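# Move marker cap onto the other marker, markers upright

## Task

Take the cap from the marker it is on, carry it to the second marker and push it on until it clicks into place; at the end both markers must still be standing upright in their block.

## Robot and tools

Robot: two arms, left_arm (on the +y side of the table) and right_arm. Each ends in a five-finger hand: right_arm has a right hand, left_arm a mirrored left hand. Calibrated bases in the scene frame: left_arm at (-0.013, +0.370, 0) m, right_arm at (-0.044, -0.522, 0) m, each turned only slightly about z. A camera stand sits behind the arms. Loose objects can now and then get a small push from outside.

Frames. Scene frame: origin at table-top height halfway between the nominal bases, +x out over the table, +z up, +y toward left_arm. Fixed cameras and the table use it. Everything about a hand (reported position, quaternion wxyz, velocities, Hand target, wrist-camera poses) is in that arm's own base frame, and offsets run along that base's axes, with turns about the Hand target's position. The hand point sits 0.05 m in front of the palm and 0.15 m out from the wrist flange; its +z runs along straight fingers, +y out of the palm, +x across the palm away from the thumb on the right hand (toward the thumb on the left hand). Straight fingers reach 0.06 to 0.07 m past the point; the wrist can hang below the point and touch the table first, and a wrist bracket on the little-finger side sticks out too.

A row is 28 numbers, all in [-1, 1], always for both arms: left dx, dy, dz, rx, ry, rz; left little, ring, middle, index, thumb_bend, thumb_turn; left force_limit, speed; then the same 14 for the right arm. The six pose numbers are an offset, not a pose: they are measured from the arm's Hand target as it was when the action or move began, 1.0 being 0.6 m for dx/dy/dz and 180 degrees for rx/ry/rz (rx, ry, rz form one rotation vector). All zeros for an arm re-requests its current Hand target. Finger numbers are absolute targets: -1 straight/open, +1 curled/closed; thumb_turn -1 is beside the palm, +1 opposite the fingers. Alternatively put grasp numbers a, b, c in the first three finger slots and exactly 0 in the last three: a curls index and middle and bends the thumb, b curls ring and little, c swings the thumb in front of the palm; (0,0,0) is a fully open hand. force_limit maps -1..+1 to roughly 0..10 N at the fingertip (thumb motors up to 15 N); speed goes from almost nothing at -1 to full at +0.48 and above. To leave a hand unchanged, resend the eight hand numbers last sent for it, not its readings. Close at speed -0.94 or lower for a gentle grip. A thumb-in-front grip fits objects about 0.035 to 0.065 m thick.

Tools.
execute_actions(actions, cameras): actions is a list of actions, each a table of up to 15 rows of 28 numbers, one row per 1/30 s step; a short table repeats its last row. Every row is an offset from that action's start. Images come back only when actions is empty or cameras names them.
move(target, speed, blend, stop_force, zero, blocking, cameras): target is one 28-number row or a list of up to 15 rows, every row an offset from the same starting Hand targets. speed is path top speed in m/s, 0.002 to 3.6 (default 0.25), turning at up to twice that in rad/s; one value or one per target. blend, in metres, rounds corners in a list (0 stops at each). stop_force, 3 to 120 N, ends an arm's path when its wrist sensor feels that much push against the motion; use it slowly, not while turning the hand, and leave it out when backing off a contact. zero (only with stop_force) re-zeros the sensor first if true. blocking=false returns early (not allowed with stop_force). The result adds a move: line such as done, off_target, moving, held or fault, plus limits such as paced or held.
wait(seconds 0 to 10), stop() to brake a running move, zoom_image(camera, region [x0, y0, x1, y1] pixels, at most 504 by 504), show_instructions(), zero_wrist_force(arm: left_arm or right_arm), finished_scene(scene 1).
Cameras: cam_head_left, cam_head_right, cam_high (896x504), cam_left_wrist, cam_right_wrist (672x504, fisheye).

Results give per arm the hand point position (m), quaternion, velocities, Hand target, joint positions and torques, wrist force and torque in the hand's axes (plus the largest since last shown), and per hand hand_measured, hand_stopped_by (moving, target, force, stalled, fault) and hand_load_n, listed in the same six-motor order. A dropped grip shows as hand_load_n falling near 0. The hand point often rests a bit short of the Hand target; send the gap as a further offset. Commanded orientation is clipped to 32 degrees from the measured one each step.

Avoid: knocking a marker over or letting anything leave the table; fast contacts and pressing past a firm surface (about 150 N net force or joint torque over its limit stops that arm for 10 s); arms or hands touching each other, which can end the scene; heavy loads on fingers; long stretched or straining poses that heat motors; sweeping close past an arm's own base. The final state must hold without the robot touching anything.

Each tool is called after "Call:" as a command line: name --argument value for each argument, lists and objects as JSON in quotes; but a table of rows of numbers goes row by row, as --pt "numbers of a row", without its own name.

Reference images:

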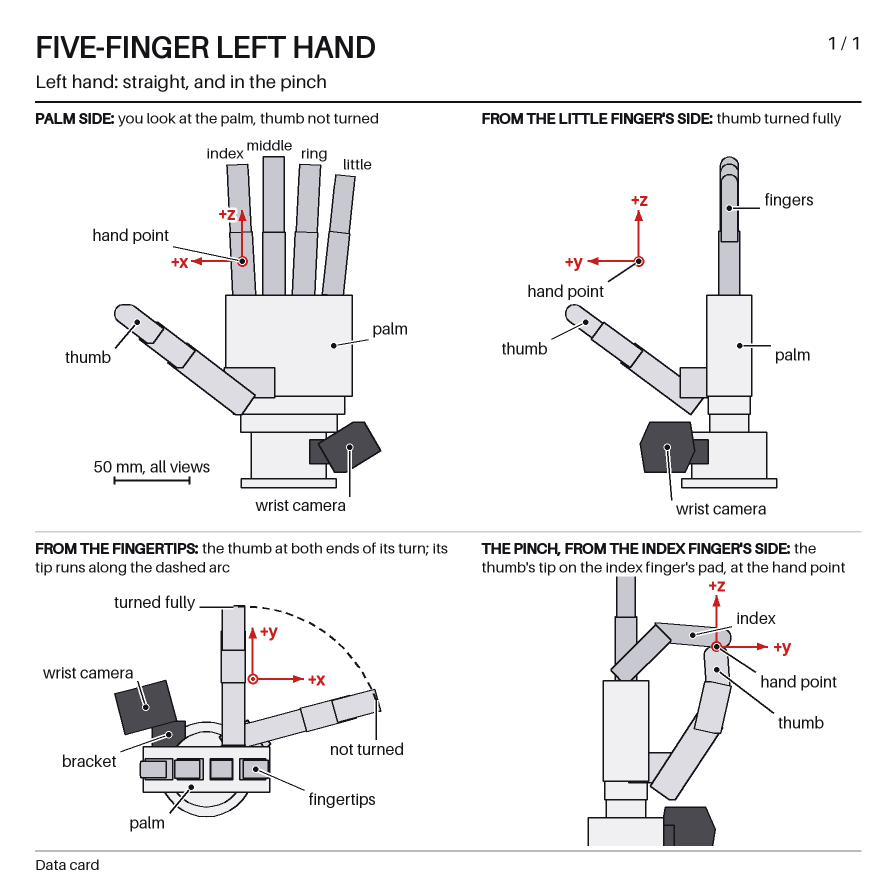

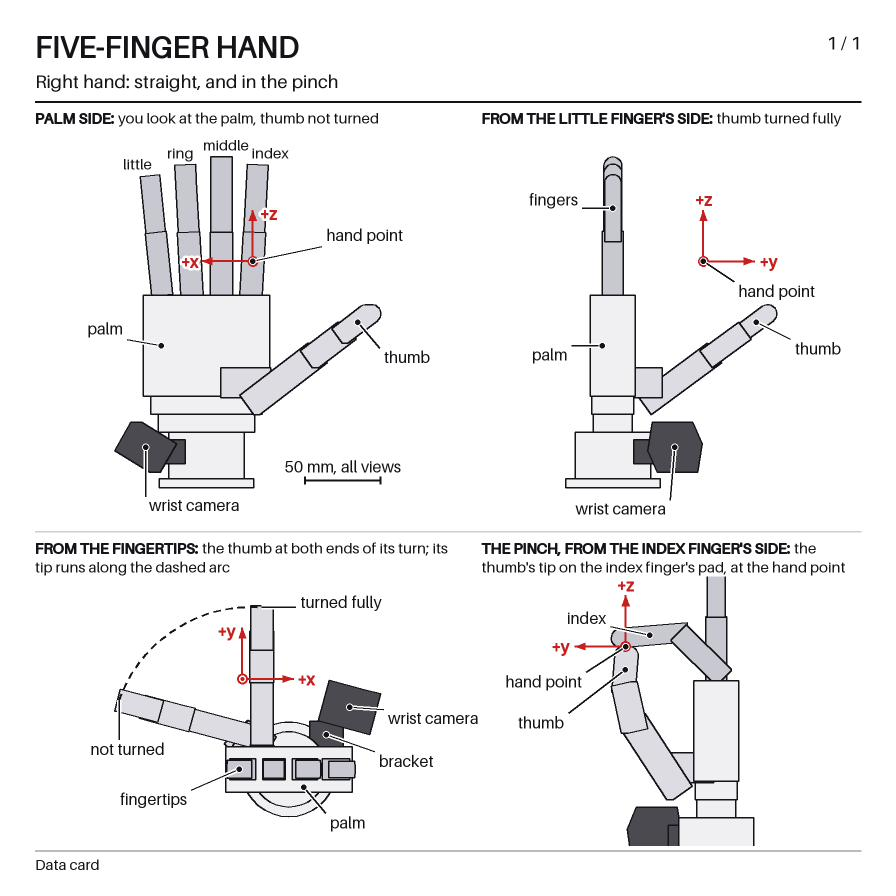

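## Session

Call:
execute_actions --actions '[]'

Scene clock: 0.00 s.
left_arm: end_effector_position=(-0.1606, -0.4804, +0.1477) hand_measured=(-1.000, -1.000, -1.000, -1.000, -1.000, -1.000) hand_load_n=(+0.0, +0.0, +0.0, +0.0, +0.0, +0.0) hand_stopped_by=(target, target, target, target, target, target) hand_force_limit=0.00 hand_speed=-0.80 end_effector_quat_wxyz=(+0.149, +0.825, -0.531, -0.127) | right_arm: end_effector_position=(+0.4726, +0.2043, +0.3738) hand_measured=(-1.000, -1.000, -1.000, -1.000, -1.000, -1.000) hand_load_n=(+0.0, +0.0, +0.0, +0.0, +0.0, +0.0) hand_stopped_by=(target, target, target, target, target, target) hand_force_limit=0.00 hand_speed=-0.80 end_effector_quat_wxyz=(+0.422, +0.451, +0.779, +0.110)
Joint positions: left_arm=[1.832 -1.916 -1.772 2.131 -1.177 1.403] | right_arm=[0.403 -1.576 1.675 0.692 2.082 -0.331]
Joint velocities: within noise
Joint torques (N m): no reading
Wrist force (N): no reading
Wrist torque (N m): no reading
Wrist force, peak (N): no reading
Hand target: left_arm -0.1606, -0.4804, +0.1477; +0.149, +0.825, -0.531, -0.127 | right_arm +0.4726, +0.2043, +0.3738; +0.422, +0.451, +0.779, +0.110

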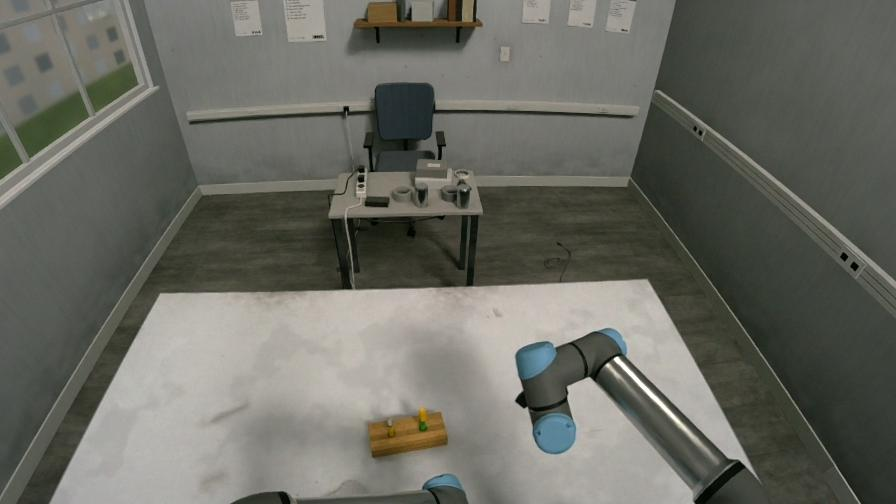

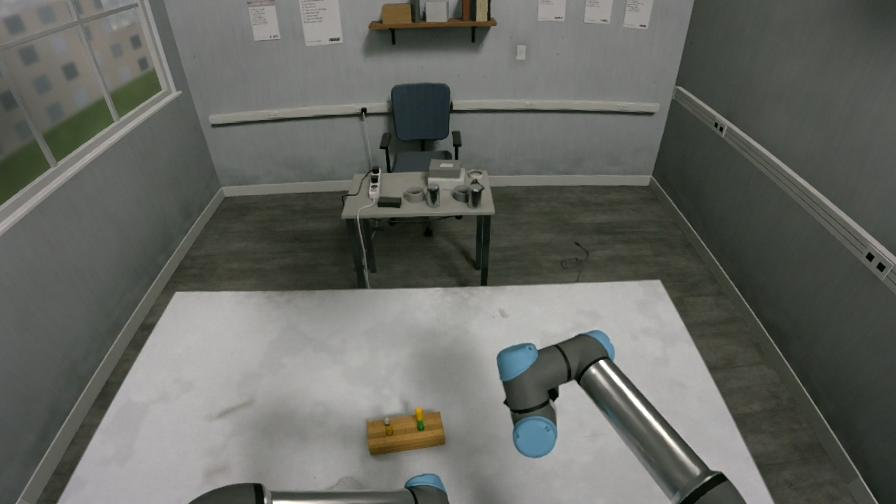

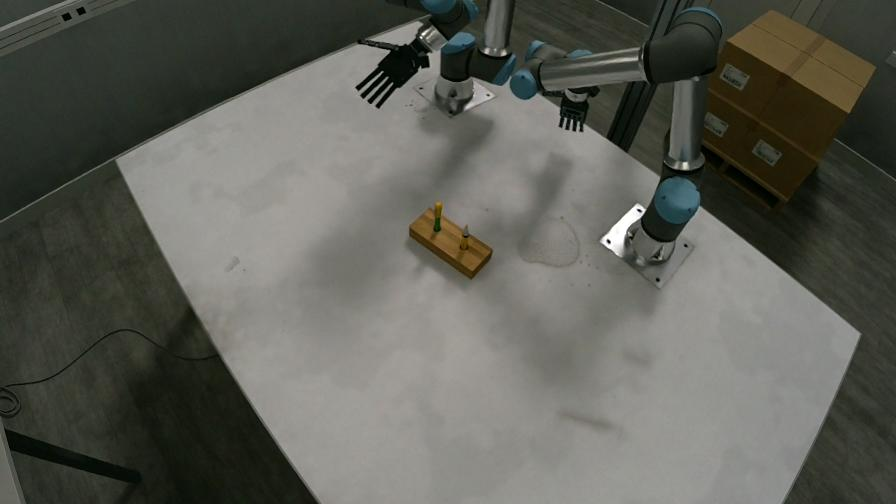

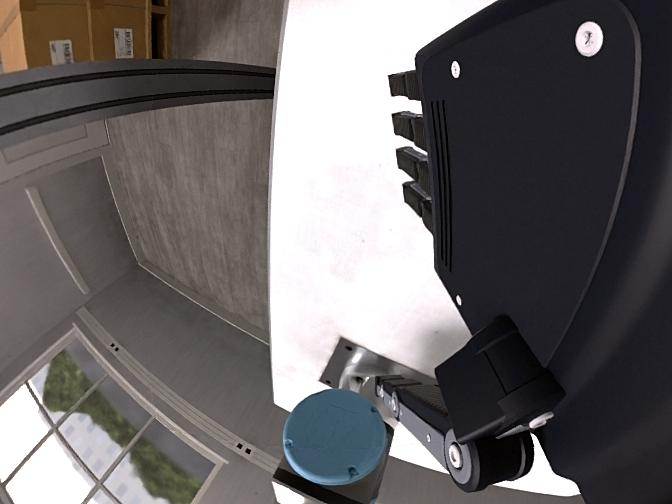

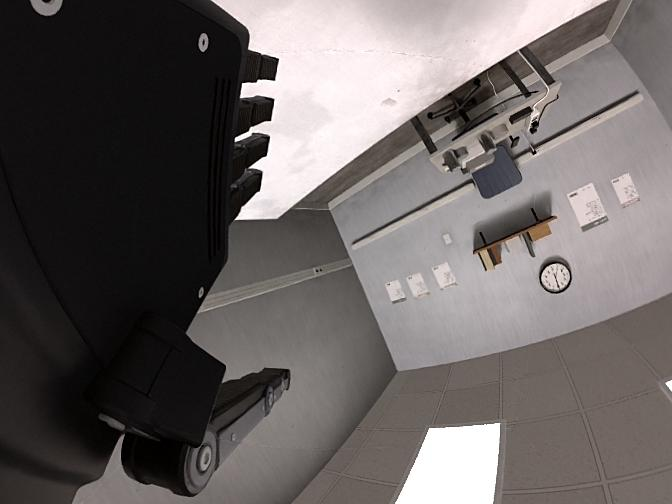

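Call:
zoom_image --camera "cam_head_left" --region '[350, 390, 470, 470]'

Call:
zoom_image --camera "cam_head_right" --region '[350, 390, 470, 470]'

Call:
zoom_image --camera "cam_high" --region '[390, 180, 510, 290]'

Scaled by 4.200 from the camera's 896x504 image, which has a finer 1280x720 frame.

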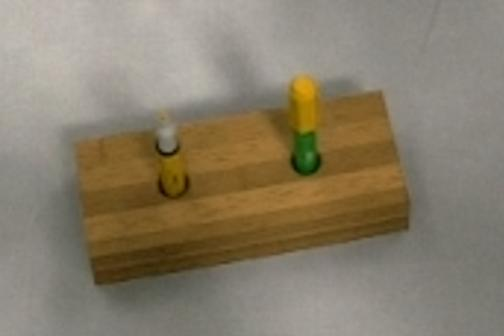

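Scaled by 4.200 from the camera's 896x504 image, which has a finer 1280x720 frame.

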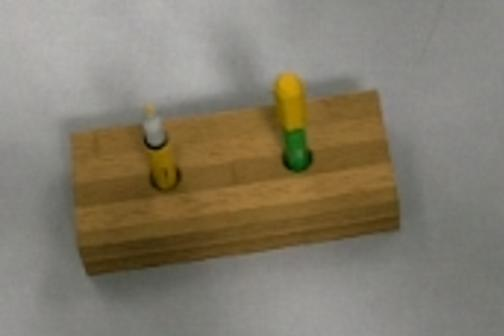

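Scaled by 4.200 from the camera's 896x504 image, which has a finer 1280x720 frame.

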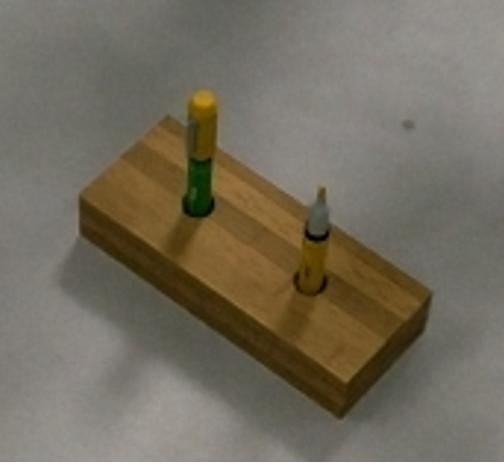

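Call:
move --target '[0.9087, 0.2993, 0.2538, -0.413, -0.316, 0.116, 0, 0, 1, 0, 0, 0, 0.0, 0.0, -0.0877, 0.1595, -0.073, -0.1927, -0.1443, 0.5678, 0, 0, 1, 0, 0, 0, 0.0, 0.0]' --speed 0.35 --cameras '["cam_high", "cam_head_left"]'

Scene clock: 245.97 s.
left_arm: end_effector_position=(+0.3846, -0.3008, +0.3000) hand_measured=(-1.000, -1.000, -1.000, -1.000, -0.650, +1.000) hand_load_n=(+0.0, +0.0, +0.0, +0.0, -0.5, -0.5) hand_stopped_by=(target, target, target, target, target, target) hand_force_limit=0.00 hand_speed=0.00 end_effector_quat_wxyz=(+0.361, +0.608, -0.361, +0.608) | right_arm: end_effector_position=(+0.4200, +0.3000, +0.3300) hand_measured=(-1.000, -1.000, -1.000, -1.000, -0.650, +1.000) hand_load_n=(+0.0, +0.0, +0.0, +0.0, +0.0, +0.0) hand_stopped_by=(target, target, target, target, target, target) hand_force_limit=0.00 hand_speed=0.00 end_effector_quat_wxyz=(+0.422, -0.465, +0.730, +0.269)
Joint positions: left_arm=[3.405 -1.492 -2.237 3.73 -0.235 1.57] | right_arm=[-0.188 -1.396 1.69 0.874 0.574 -2.671]
Joint torques (N m): left_arm=[-2.56 1.88 25.32 0.36 2.35 -0.96] | right_arm=[-8.14 -25.28 -5.52 3.87 -0.36 -1.94]
Wrist force (N): left_arm=[0.7 -0.6 1.3] | right_arm=[-0.1 0.1 -0.5]
Wrist torque (N m): left_arm=[-0.05 -0.28 -0.19] | right_arm=[0.09 0.02 -0.01]
Wrist force, peak (N): left_arm=[1.3 -2.7 1.7] | right_arm=[0.4 0.1 -0.8]
Hand target: left_arm +0.3846, -0.3008, +0.3000; +0.361, +0.608, -0.361, +0.608 | right_arm +0.4200, +0.3000, +0.3300; +0.422, -0.465, +0.730, +0.269
Off the commanded pose: left_arm 0.000 m, 0 deg | right_arm 0.000 m, 0 deg.
move: done
Images, in order (width x height): cam_head_left 896x504, cam_high 896x504.

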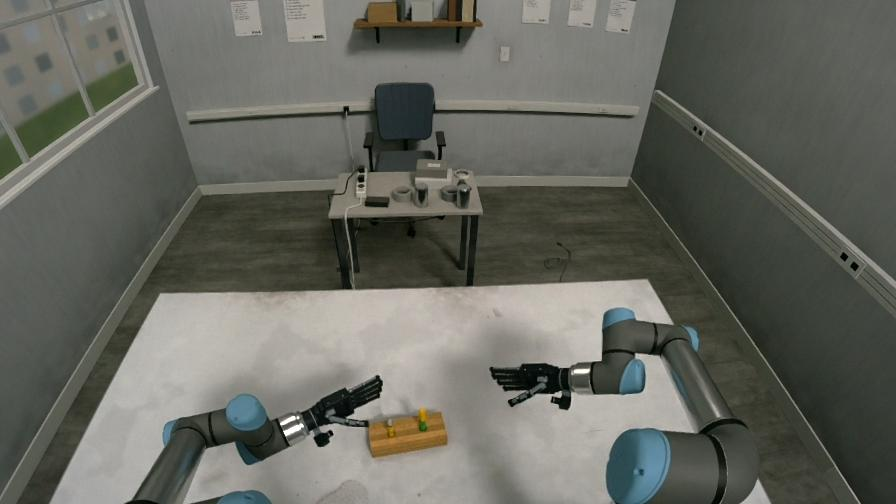

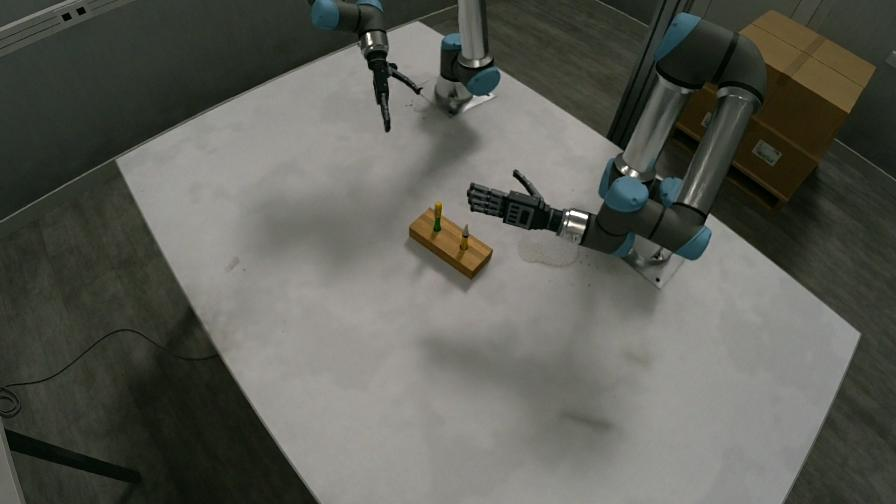

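Call:
move --pt "0.05 -0.09 0.0 -0.24 0.4385 0 0 0 1 0 0 0 0.0 0.0 0 0 0 -0.09 -0.196 0.125 0 0 1 0 0 0 0.0 0.0" --pt "0.12 -0.2193 -0.1 -0.48 0.877 0 0 0 1 0 0 0 0.0 0.0 0 0 0 -0.183 -0.3925 0.25 0 0 1 0 0 0 0.0 0.0" --speed 0.35 --blend 0.03 --cameras '["all"]'

Scene clock: 268.43 s.
left_arm: end_effector_position=(+0.4566, -0.4324, +0.2399) hand_measured=(-1.000, -1.000, -1.000, -1.000, -0.650, +1.000) hand_load_n=(+0.0, +0.0, +0.0, +0.0, +0.0, +0.0) hand_stopped_by=(target, target, target, target, target, target) hand_force_limit=0.00 hand_speed=0.00 end_effector_quat_wxyz=(+0.609, +0.360, +0.609, -0.360) | right_arm: end_effector_position=(+0.4199, +0.3000, +0.3300) hand_measured=(-1.000, -1.000, -1.000, -1.000, -0.650, +1.000) hand_load_n=(+0.0, +0.0, +0.0, +0.0, +0.0, +0.0) hand_stopped_by=(target, target, target, target, target, target) hand_force_limit=0.00 hand_speed=0.00 end_effector_quat_wxyz=(-0.488, +0.845, -0.188, +0.108)
Joint positions: left_arm=[2.8 -1.62 -2.106 3.726 -0.844 -1.57] | right_arm=[-0.042 -1.44 1.495 0.93 0.643 -4.019]
Joint torques (N m): left_arm=[6.01 30.25 12.07 3.44 2.29 -1.54] | right_arm=[-8.1 -13.22 -7.21 3.46 -2.64 0.06]
Wrist force (N): left_arm=[-1.3 -0.8 0.8] | right_arm=[0.1 0.9 -0.7]
Wrist torque (N m): left_arm=[-0.05 0.23 -0.03] | right_arm=[0.22 0.04 0.20]
Wrist force, peak (N): left_arm=[1.1 -0.8 1.8] | right_arm=[-0.2 1.0 -0.8]
Hand target: left_arm +0.4566, -0.4324, +0.2400; +0.609, +0.360, +0.609, -0.360 | right_arm +0.4200, +0.3000, +0.3300; -0.488, +0.845, -0.188, +0.108
Off the commanded pose: left_arm 0.000 m, 0 deg | right_arm 0.000 m, 0 deg.
move: done
camera_calibration:
cam_left_wrist: T_world_to_cam=[[-0.86239, -0.45072, -0.23051, 0.24944], [-0.0651051, 0.550296, -0.832428, 0.467518], [0.50204, -0.70287, -0.503914, -0.293046], [0, 0, 0, 1]] pos_world=[0.392674, -0.350819, 0.299003]
cam_right_wrist: T_world_to_cam=[[0.0444443, -0.570685, -0.819965, 0.418764], [-0.979822, -0.185003, 0.0756507, 0.436023], [-0.194869, 0.800058, -0.567392, 0.145226], [0, 0, 0, 1]] pos_world=[0.436913, 0.203459, 0.392787]

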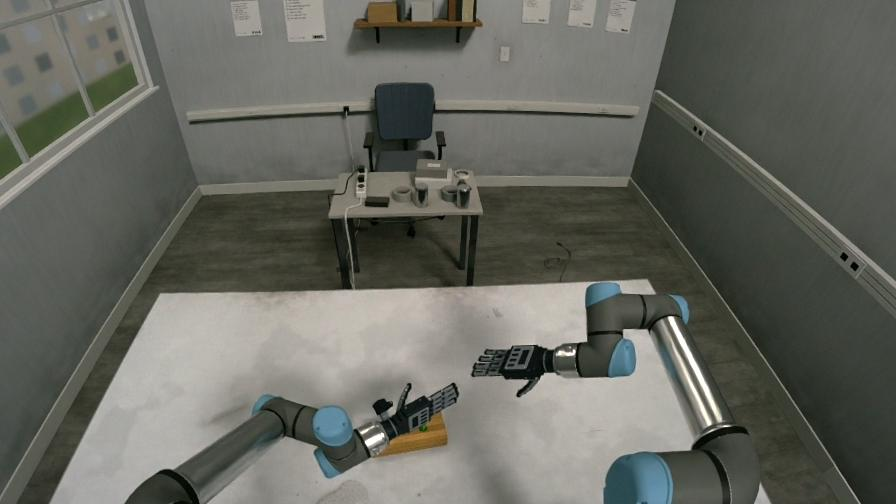

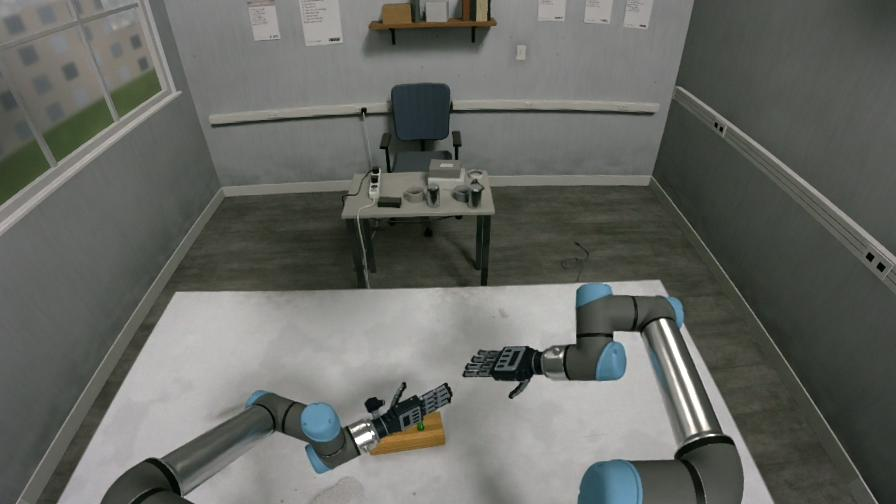

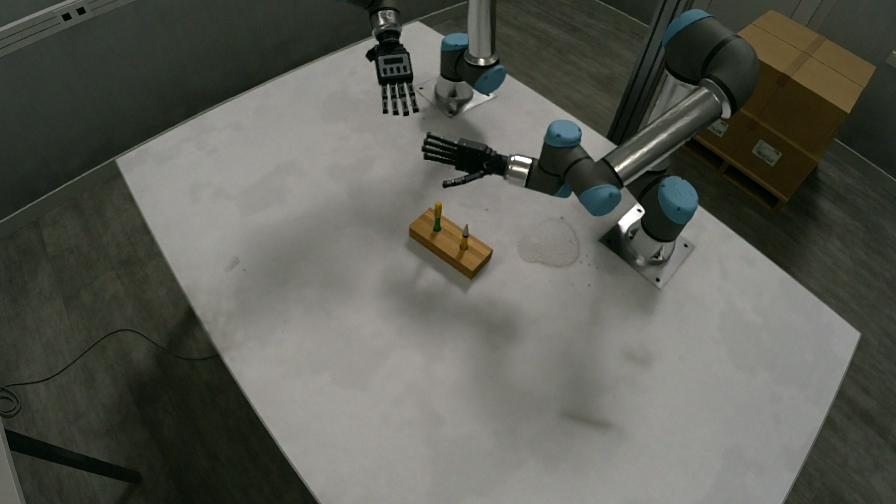

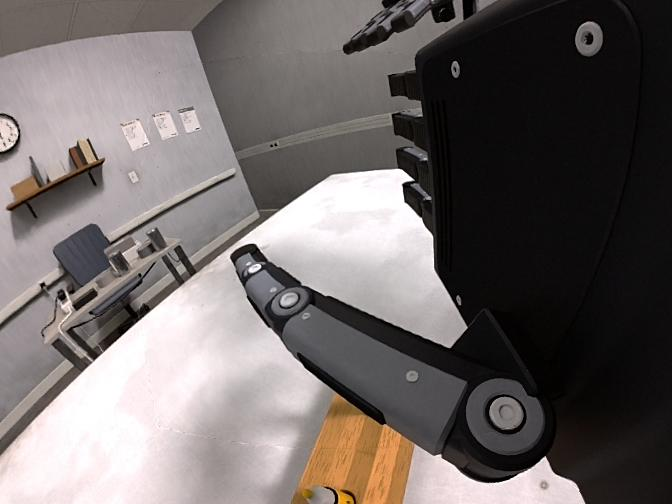

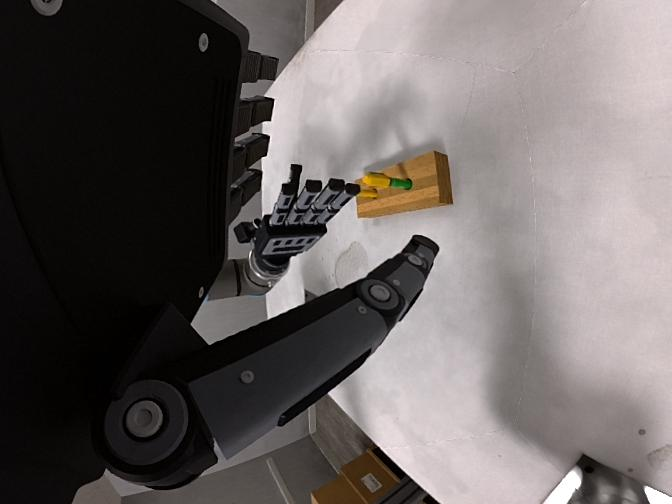

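Call:
zoom_image --camera "cam_high" --region '[400, 110, 540, 260]'

Call:
zoom_image --camera "cam_head_left" --region '[350, 370, 480, 470]'

Call:
zoom_image --camera "cam_right_wrist" --region '[250, 130, 480, 300]'

Scaled by 3.360 from the camera's 896x504 image, which has a finer 1280x720 frame.

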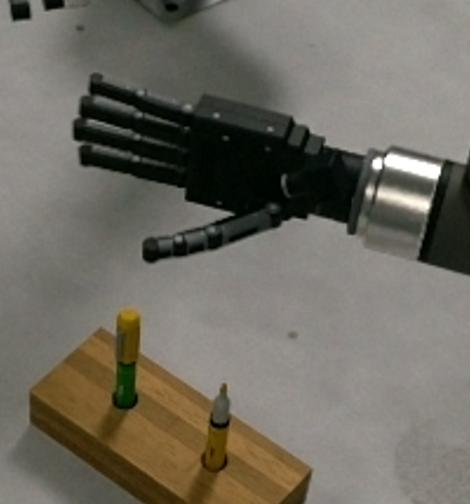

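Scaled by 3.877 from the camera's 896x504 image, which has a finer 1280x720 frame.

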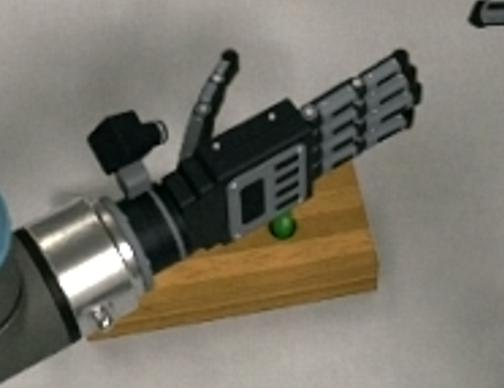

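Scaled by 2.191 from the camera's 672x504 image, which has a finer 960x720 frame.

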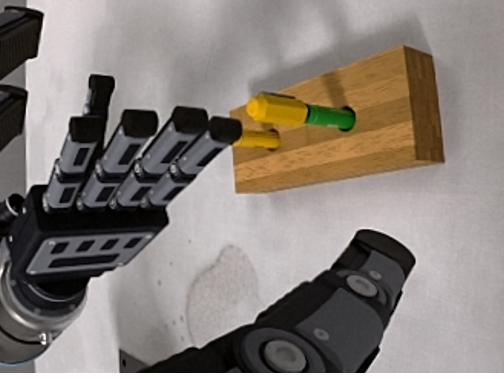

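Call:
move --target '[-0.0095, 0.0052, -0.2967, 0, 0, 0, 0, 0, 1, 0, 0, 0, 0.0, 0.0, 0, 0, 0, 0, 0, 0, 0, 0, 1, 0, 0, 0, 0.0, 0.0]' --speed 0.12 --stop_force 12 --cameras '["all"]'

Scene clock: 299.97 s.
left_arm: end_effector_position=(+0.4509, -0.4293, +0.0620) hand_measured=(-1.000, -1.000, -1.000, -1.000, -0.650, +1.000) hand_load_n=(+0.0, +0.0, +0.0, +0.0, +0.0, +0.0) hand_stopped_by=(target, target, target, target, target, target) hand_force_limit=0.00 hand_speed=0.00 end_effector_quat_wxyz=(+0.609, +0.360, +0.609, -0.360) | right_arm: end_effector_position=(+0.4200, +0.3000, +0.3300) hand_measured=(-1.000, -1.000, -1.000, -1.000, -0.650, +1.000) hand_load_n=(+0.0, +0.0, +0.0, +0.0, +0.5, +0.0) hand_stopped_by=(target, target, target, target, target, target) hand_force_limit=0.00 hand_speed=0.00 end_effector_quat_wxyz=(-0.488, +0.845, -0.188, +0.108)
Joint positions: left_arm=[2.803 -2.001 -2.28 4.281 -0.841 -1.571] | right_arm=[-0.043 -1.44 1.495 0.93 0.643 -4.019]
Joint torques (N m): left_arm=[-7.25 15.65 17.44 3.33 -1.85 -0.04] | right_arm=[-7.85 -12.97 -26.95 3.11 -2.51 -1.11]
Wrist force (N): left_arm=[-1.1 -1.1 0.9] | right_arm=[0.2 0.8 -0.5]
Wrist torque (N m): left_arm=[-0.11 0.18 0.05] | right_arm=[0.19 0.02 0.20]
Wrist force, peak (N): left_arm=[-2.4 -0.7 0.5] | right_arm=[0.0 1.0 -1.0]
Hand target: left_arm +0.4509, -0.4293, +0.0619; +0.609, +0.360, +0.609, -0.360 | right_arm +0.4200, +0.3000, +0.3300; -0.488, +0.845, -0.188, +0.108
Off the commanded pose: left_arm 0.000 m, 0 deg | right_arm 0.000 m, 0 deg.
move: done
camera_calibration:
cam_left_wrist: T_world_to_cam=[[-0.862431, -0.450754, -0.23029, 0.204868], [-0.0652106, 0.550112, -0.832541, 0.317259], [0.501957, -0.702992, -0.503828, -0.377723], [0, 0, 0, 1]] pos_world=[0.386974, -0.347719, 0.121003]
cam_right_wrist: T_world_to_cam=[[0.0444443, -0.570685, -0.819965, 0.418625], [-0.979822, -0.185003, 0.0756507, 0.436012], [-0.194869, 0.800058, -0.567392, 0.145249], [0, 0, 0, 1]] pos_world=[0.436913, 0.203359, 0.392687]

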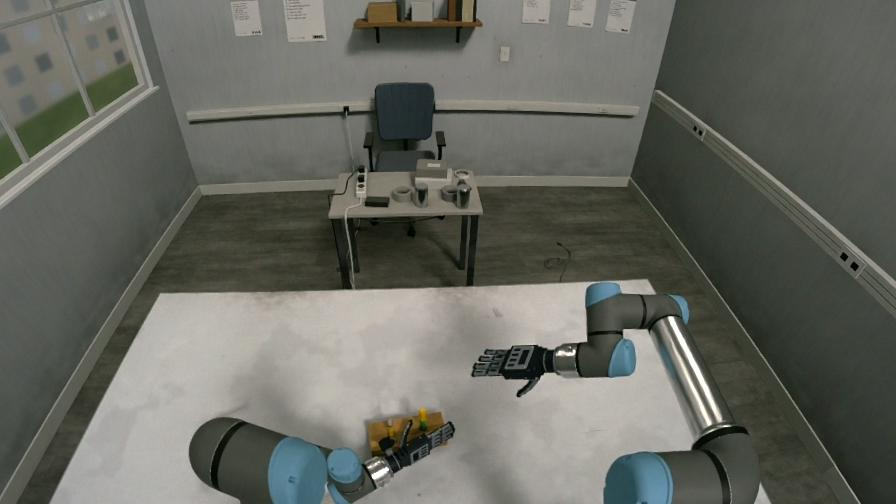

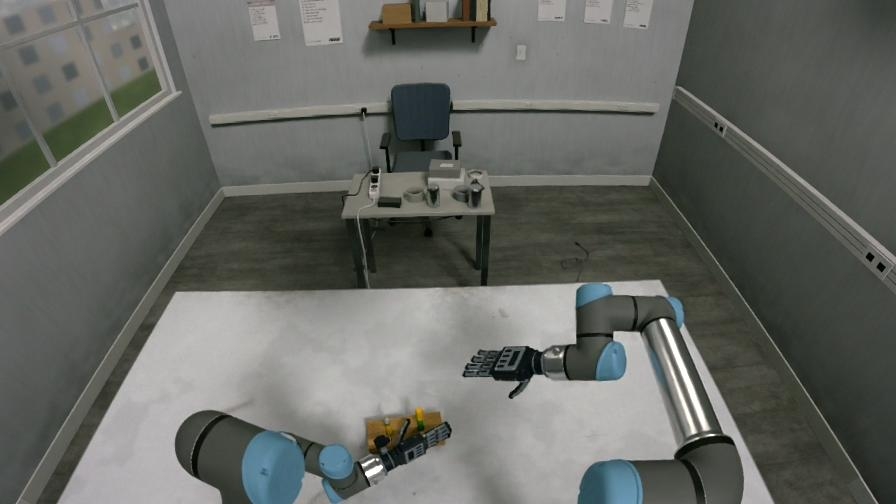

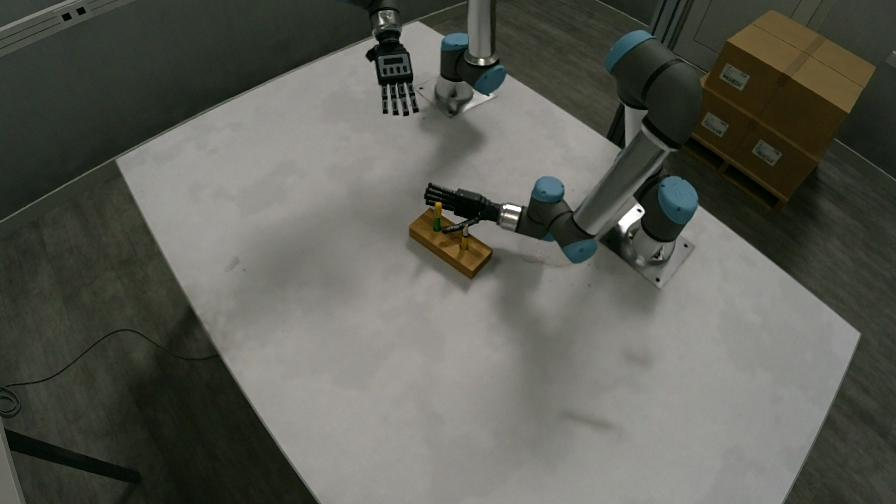

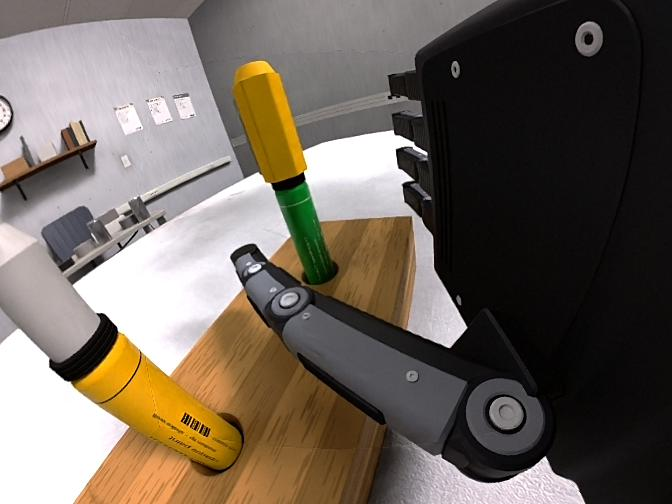

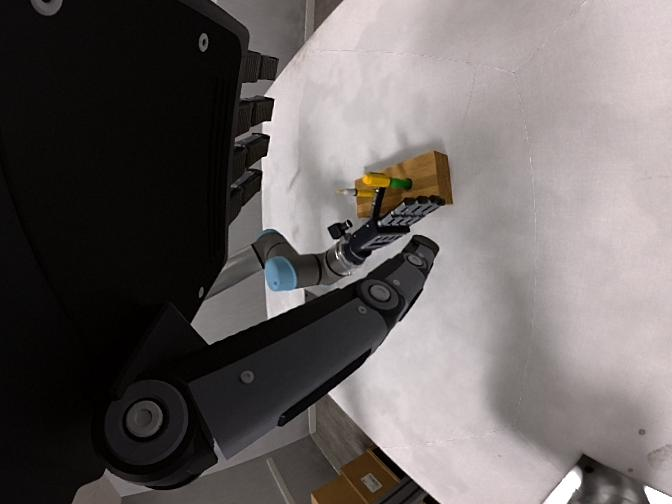

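Call:
zoom_image --camera "cam_left_wrist" --region '[200, 40, 460, 320]'

Call:
zoom_image --camera "cam_high" --region '[400, 160, 520, 290]'

Call:
zoom_image --camera "cam_head_left" --region '[350, 390, 470, 480]'

Scaled by 1.800 from the camera's 672x504 image, which has a finer 960x720 frame.

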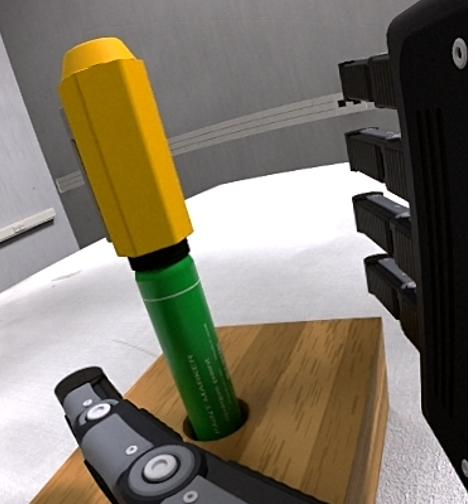

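Scaled by 3.877 from the camera's 896x504 image, which has a finer 1280x720 frame.

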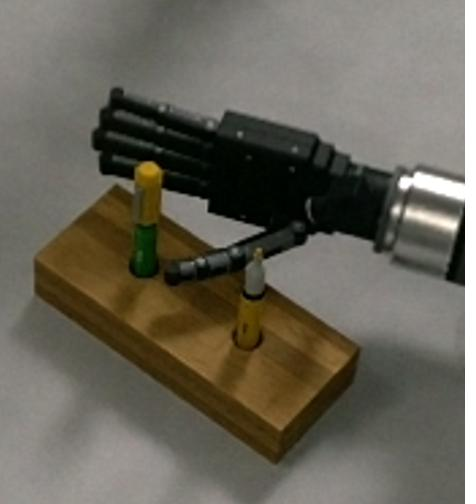

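Scaled by 4.200 from the camera's 896x504 image, which has a finer 1280x720 frame.

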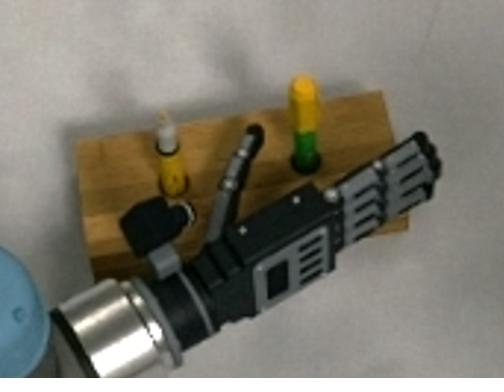

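Call:
move --pt "0 0 0 0 0 0 0.35 0 1 0 0 0 0.2 0.0 0 0 0 0 0 0 0 0 1 0 0 0 0.0 0.0" --pt "0 0 0 0 0 0 0.8 0 1 0 0 0 0.2 -0.94 0 0 0 0 0 0 0 0 1 0 0 0 0.0 0.0" --cameras '["cam_left_wrist", "cam_high"]'

Scene clock: 351.50 s.
left_arm: end_effector_position=(+0.4509, -0.4293, +0.0620) hand_measured=(-1.000, -0.880, +0.044, +0.070, -0.132, +1.000) hand_load_n=(+0.0, +0.0, +8.0, +12.5, +8.5, +0.0) hand_stopped_by=(target, target, force, force, force, target) hand_force_limit=0.20 hand_speed=-0.94 end_effector_quat_wxyz=(+0.609, +0.360, +0.609, -0.360) | right_arm: end_effector_position=(+0.4200, +0.3000, +0.3300) hand_measured=(-1.000, -1.000, -1.000, -1.000, -0.650, +1.000) hand_load_n=(+0.0, +0.0, +0.0, +0.0, +0.5, +0.0) hand_stopped_by=(target, target, target, target, target, target) hand_force_limit=0.00 hand_speed=0.00 end_effector_quat_wxyz=(-0.488, +0.845, -0.188, +0.108)
Joint positions: left_arm=[2.803 -2.001 -2.28 4.281 -0.841 -1.571] | right_arm=[-0.043 -1.44 1.495 0.93 0.643 -4.019]
Joint torques (N m): left_arm=[-7.1 15.32 10.21 1.68 -2.02 0.87] | right_arm=[-7.16 -13.43 -27.64 2.17 -2.22 0.78]
Wrist force (N): left_arm=[-1.8 -0.5 2.4] | right_arm=[0.1 0.9 -0.8]
Wrist torque (N m): left_arm=[0.01 0.11 0.02] | right_arm=[0.23 0.04 0.20]
Wrist force, peak (N): left_arm=[-1.4 -1.8 3.0] | right_arm=[-0.1 1.0 -1.2]
Hand target: left_arm +0.4509, -0.4293, +0.0619; +0.609, +0.360, +0.609, -0.360 | right_arm +0.4200, +0.3000, +0.3300; -0.488, +0.845, -0.188, +0.108
Off the commanded pose: left_arm 0.000 m, 0 deg | right_arm 0.000 m, 0 deg.
move: done
camera_calibration:
cam_left_wrist: T_world_to_cam=[[-0.862434, -0.45073, -0.230327, 0.204882], [-0.065172, 0.550133, -0.83253, 0.31725], [0.501957, -0.702992, -0.503828, -0.377723], [0, 0, 0, 1]] pos_world=[0.386974, -0.347719, 0.121003]
Images, in order (width x height): cam_high 896x504, cam_left_wrist 672x504.

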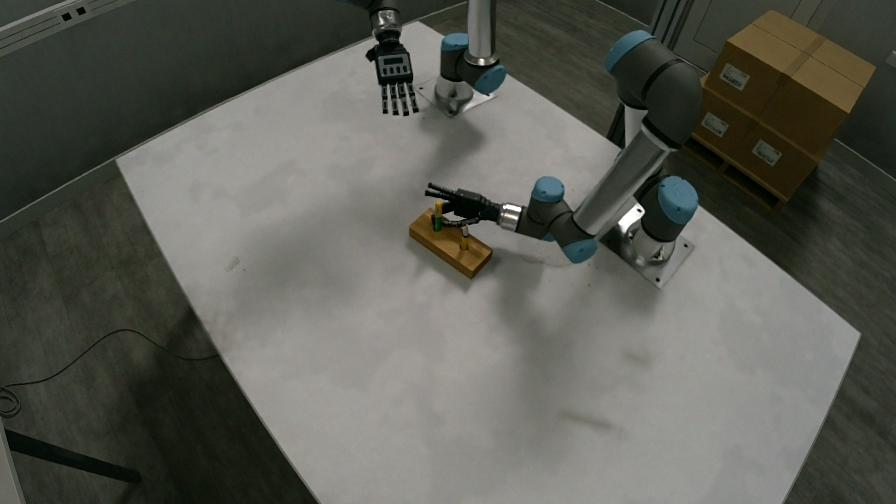

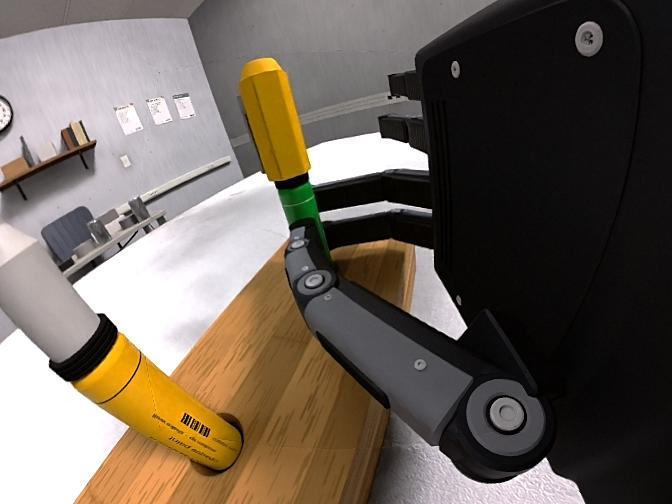

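Call:
wait --seconds 0 --cameras '["cam_high", "cam_head_left", "cam_head_right", "cam_right_wrist"]'

Call:
zoom_image --camera "cam_high" --region '[410, 170, 490, 260]'

Call:
zoom_image --camera "cam_head_left" --region '[370, 395, 460, 475]'

Call:
zoom_image --camera "cam_right_wrist" --region '[320, 140, 460, 240]'

Scene clock: 354.90 s.
left_arm: end_effector_position=(+0.4509, -0.4293, +0.0620) hand_measured=(-1.000, -0.880, +0.044, +0.070, -0.132, +1.000) hand_load_n=(+0.0, +0.0, +8.0, +12.5, +8.0, +0.0) hand_stopped_by=(target, target, force, force, force, target) hand_force_limit=0.20 hand_speed=-0.94 end_effector_quat_wxyz=(+0.609, +0.360, +0.609, -0.360) | right_arm: end_effector_position=(+0.4200, +0.3000, +0.3300) hand_measured=(-1.000, -1.000, -1.000, -1.000, -0.650, +1.000) hand_load_n=(+0.5, +0.0, +0.0, +0.0, +0.0, +0.0) hand_stopped_by=(target, target, target, target, target, target) hand_force_limit=0.00 hand_speed=0.00 end_effector_quat_wxyz=(-0.488, +0.845, -0.188, +0.108)
Joint positions: left_arm=[2.803 -2.001 -2.28 4.281 -0.841 -1.571] | right_arm=[-0.043 -1.44 1.495 0.93 0.643 -4.019]
Joint torques (N m): left_arm=[-7.41 15.8 3.9 0.62 -1.79 0.78] | right_arm=[-6.75 -13.37 -27.86 1.85 -2.17 0.84]
Wrist force (N): left_arm=[-1.8 -0.9 2.5] | right_arm=[0.0 0.7 -0.7]
Wrist torque (N m): left_arm=[-0.06 0.13 0.02] | right_arm=[0.18 0.05 0.19]
Wrist force, peak (N): left_arm=[-1.8 -1.1 2.7] | right_arm=[-0.1 1.1 -0.9]
Hand target: left_arm +0.4509, -0.4293, +0.0619; +0.609, +0.360, +0.609, -0.360 | right_arm +0.4200, +0.3000, +0.3300; -0.488, +0.845, -0.188, +0.108
Off the commanded pose: left_arm 0.000 m, 0 deg | right_arm 0.000 m, 0 deg.
camera_calibration:
cam_right_wrist: T_world_to_cam=[[0.0444443, -0.570685, -0.819965, 0.418707], [-0.979822, -0.185003, 0.0756507, 0.436005], [-0.194869, 0.800058, -0.567392, 0.145306], [0, 0, 0, 1]] pos_world=[0.436913, 0.203359, 0.392787]
Images, in order (width x height): cam_head_left 896x504, cam_head_right 896x504, cam_high 896x504, cam_right_wrist 672x504.

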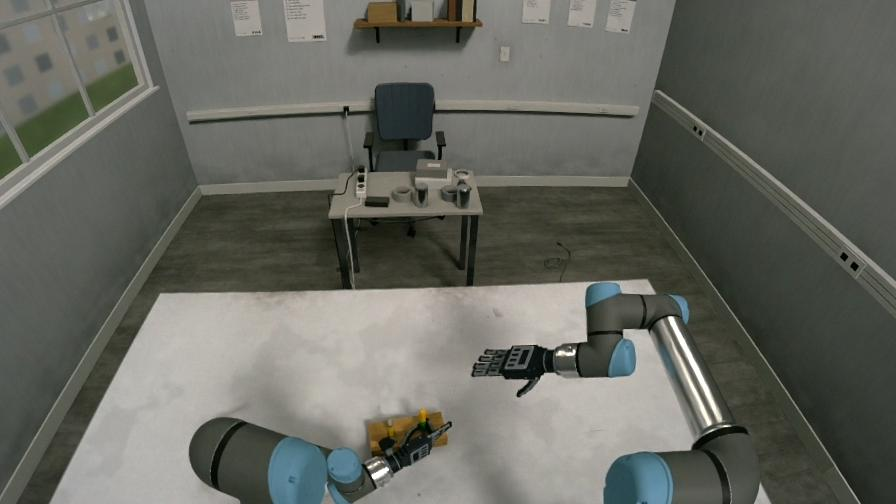

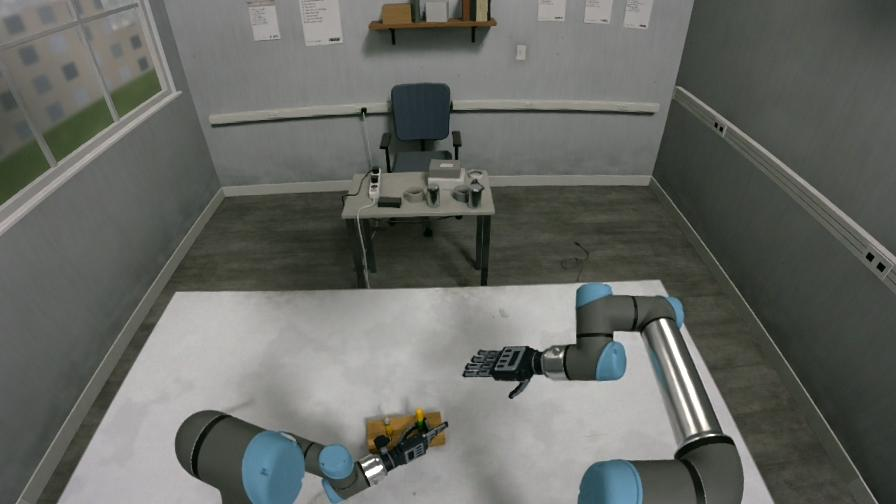

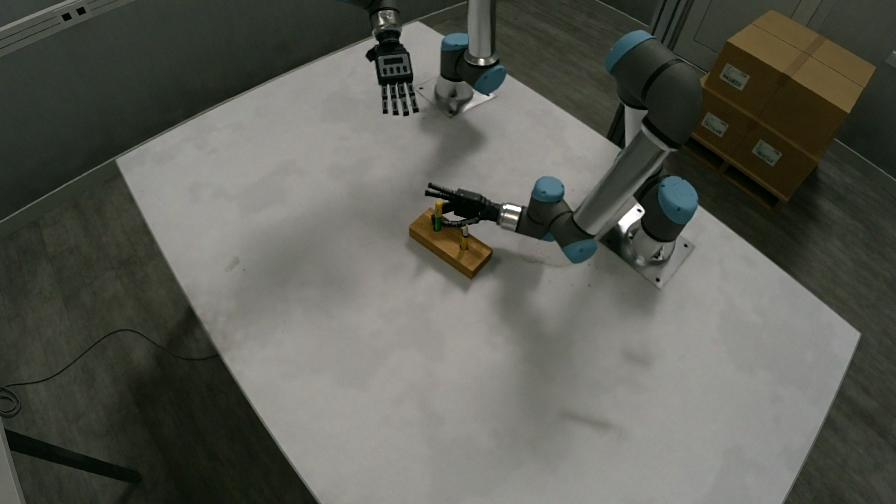

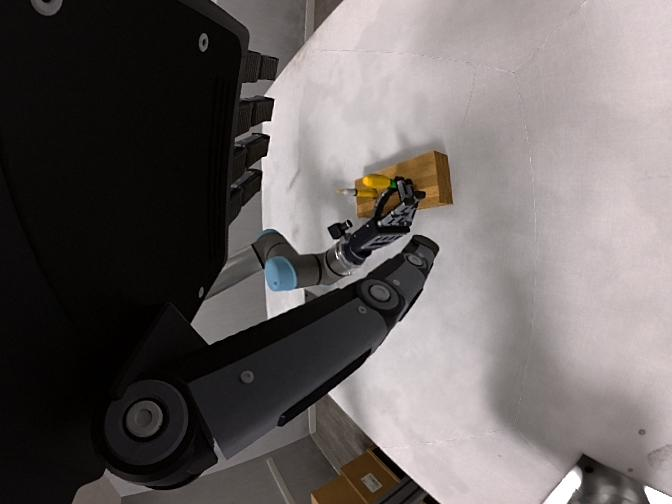

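Scaled by 5.600 from the camera's 896x504 image, which has a finer 1280x720 frame.

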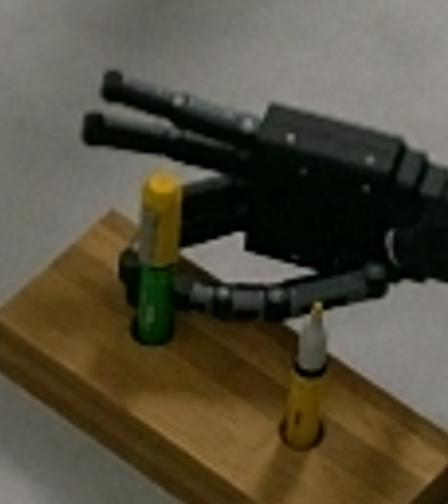

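Scaled by 5.600 from the camera's 896x504 image, which has a finer 1280x720 frame.

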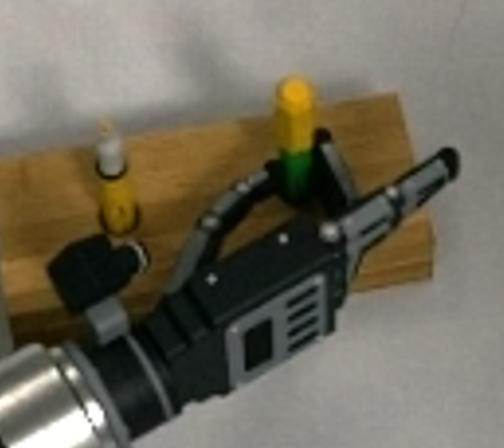

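Scaled by 3.600 from the camera's 672x504 image, which has a finer 960x720 frame.

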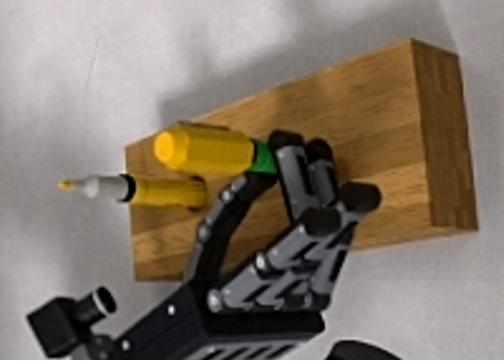

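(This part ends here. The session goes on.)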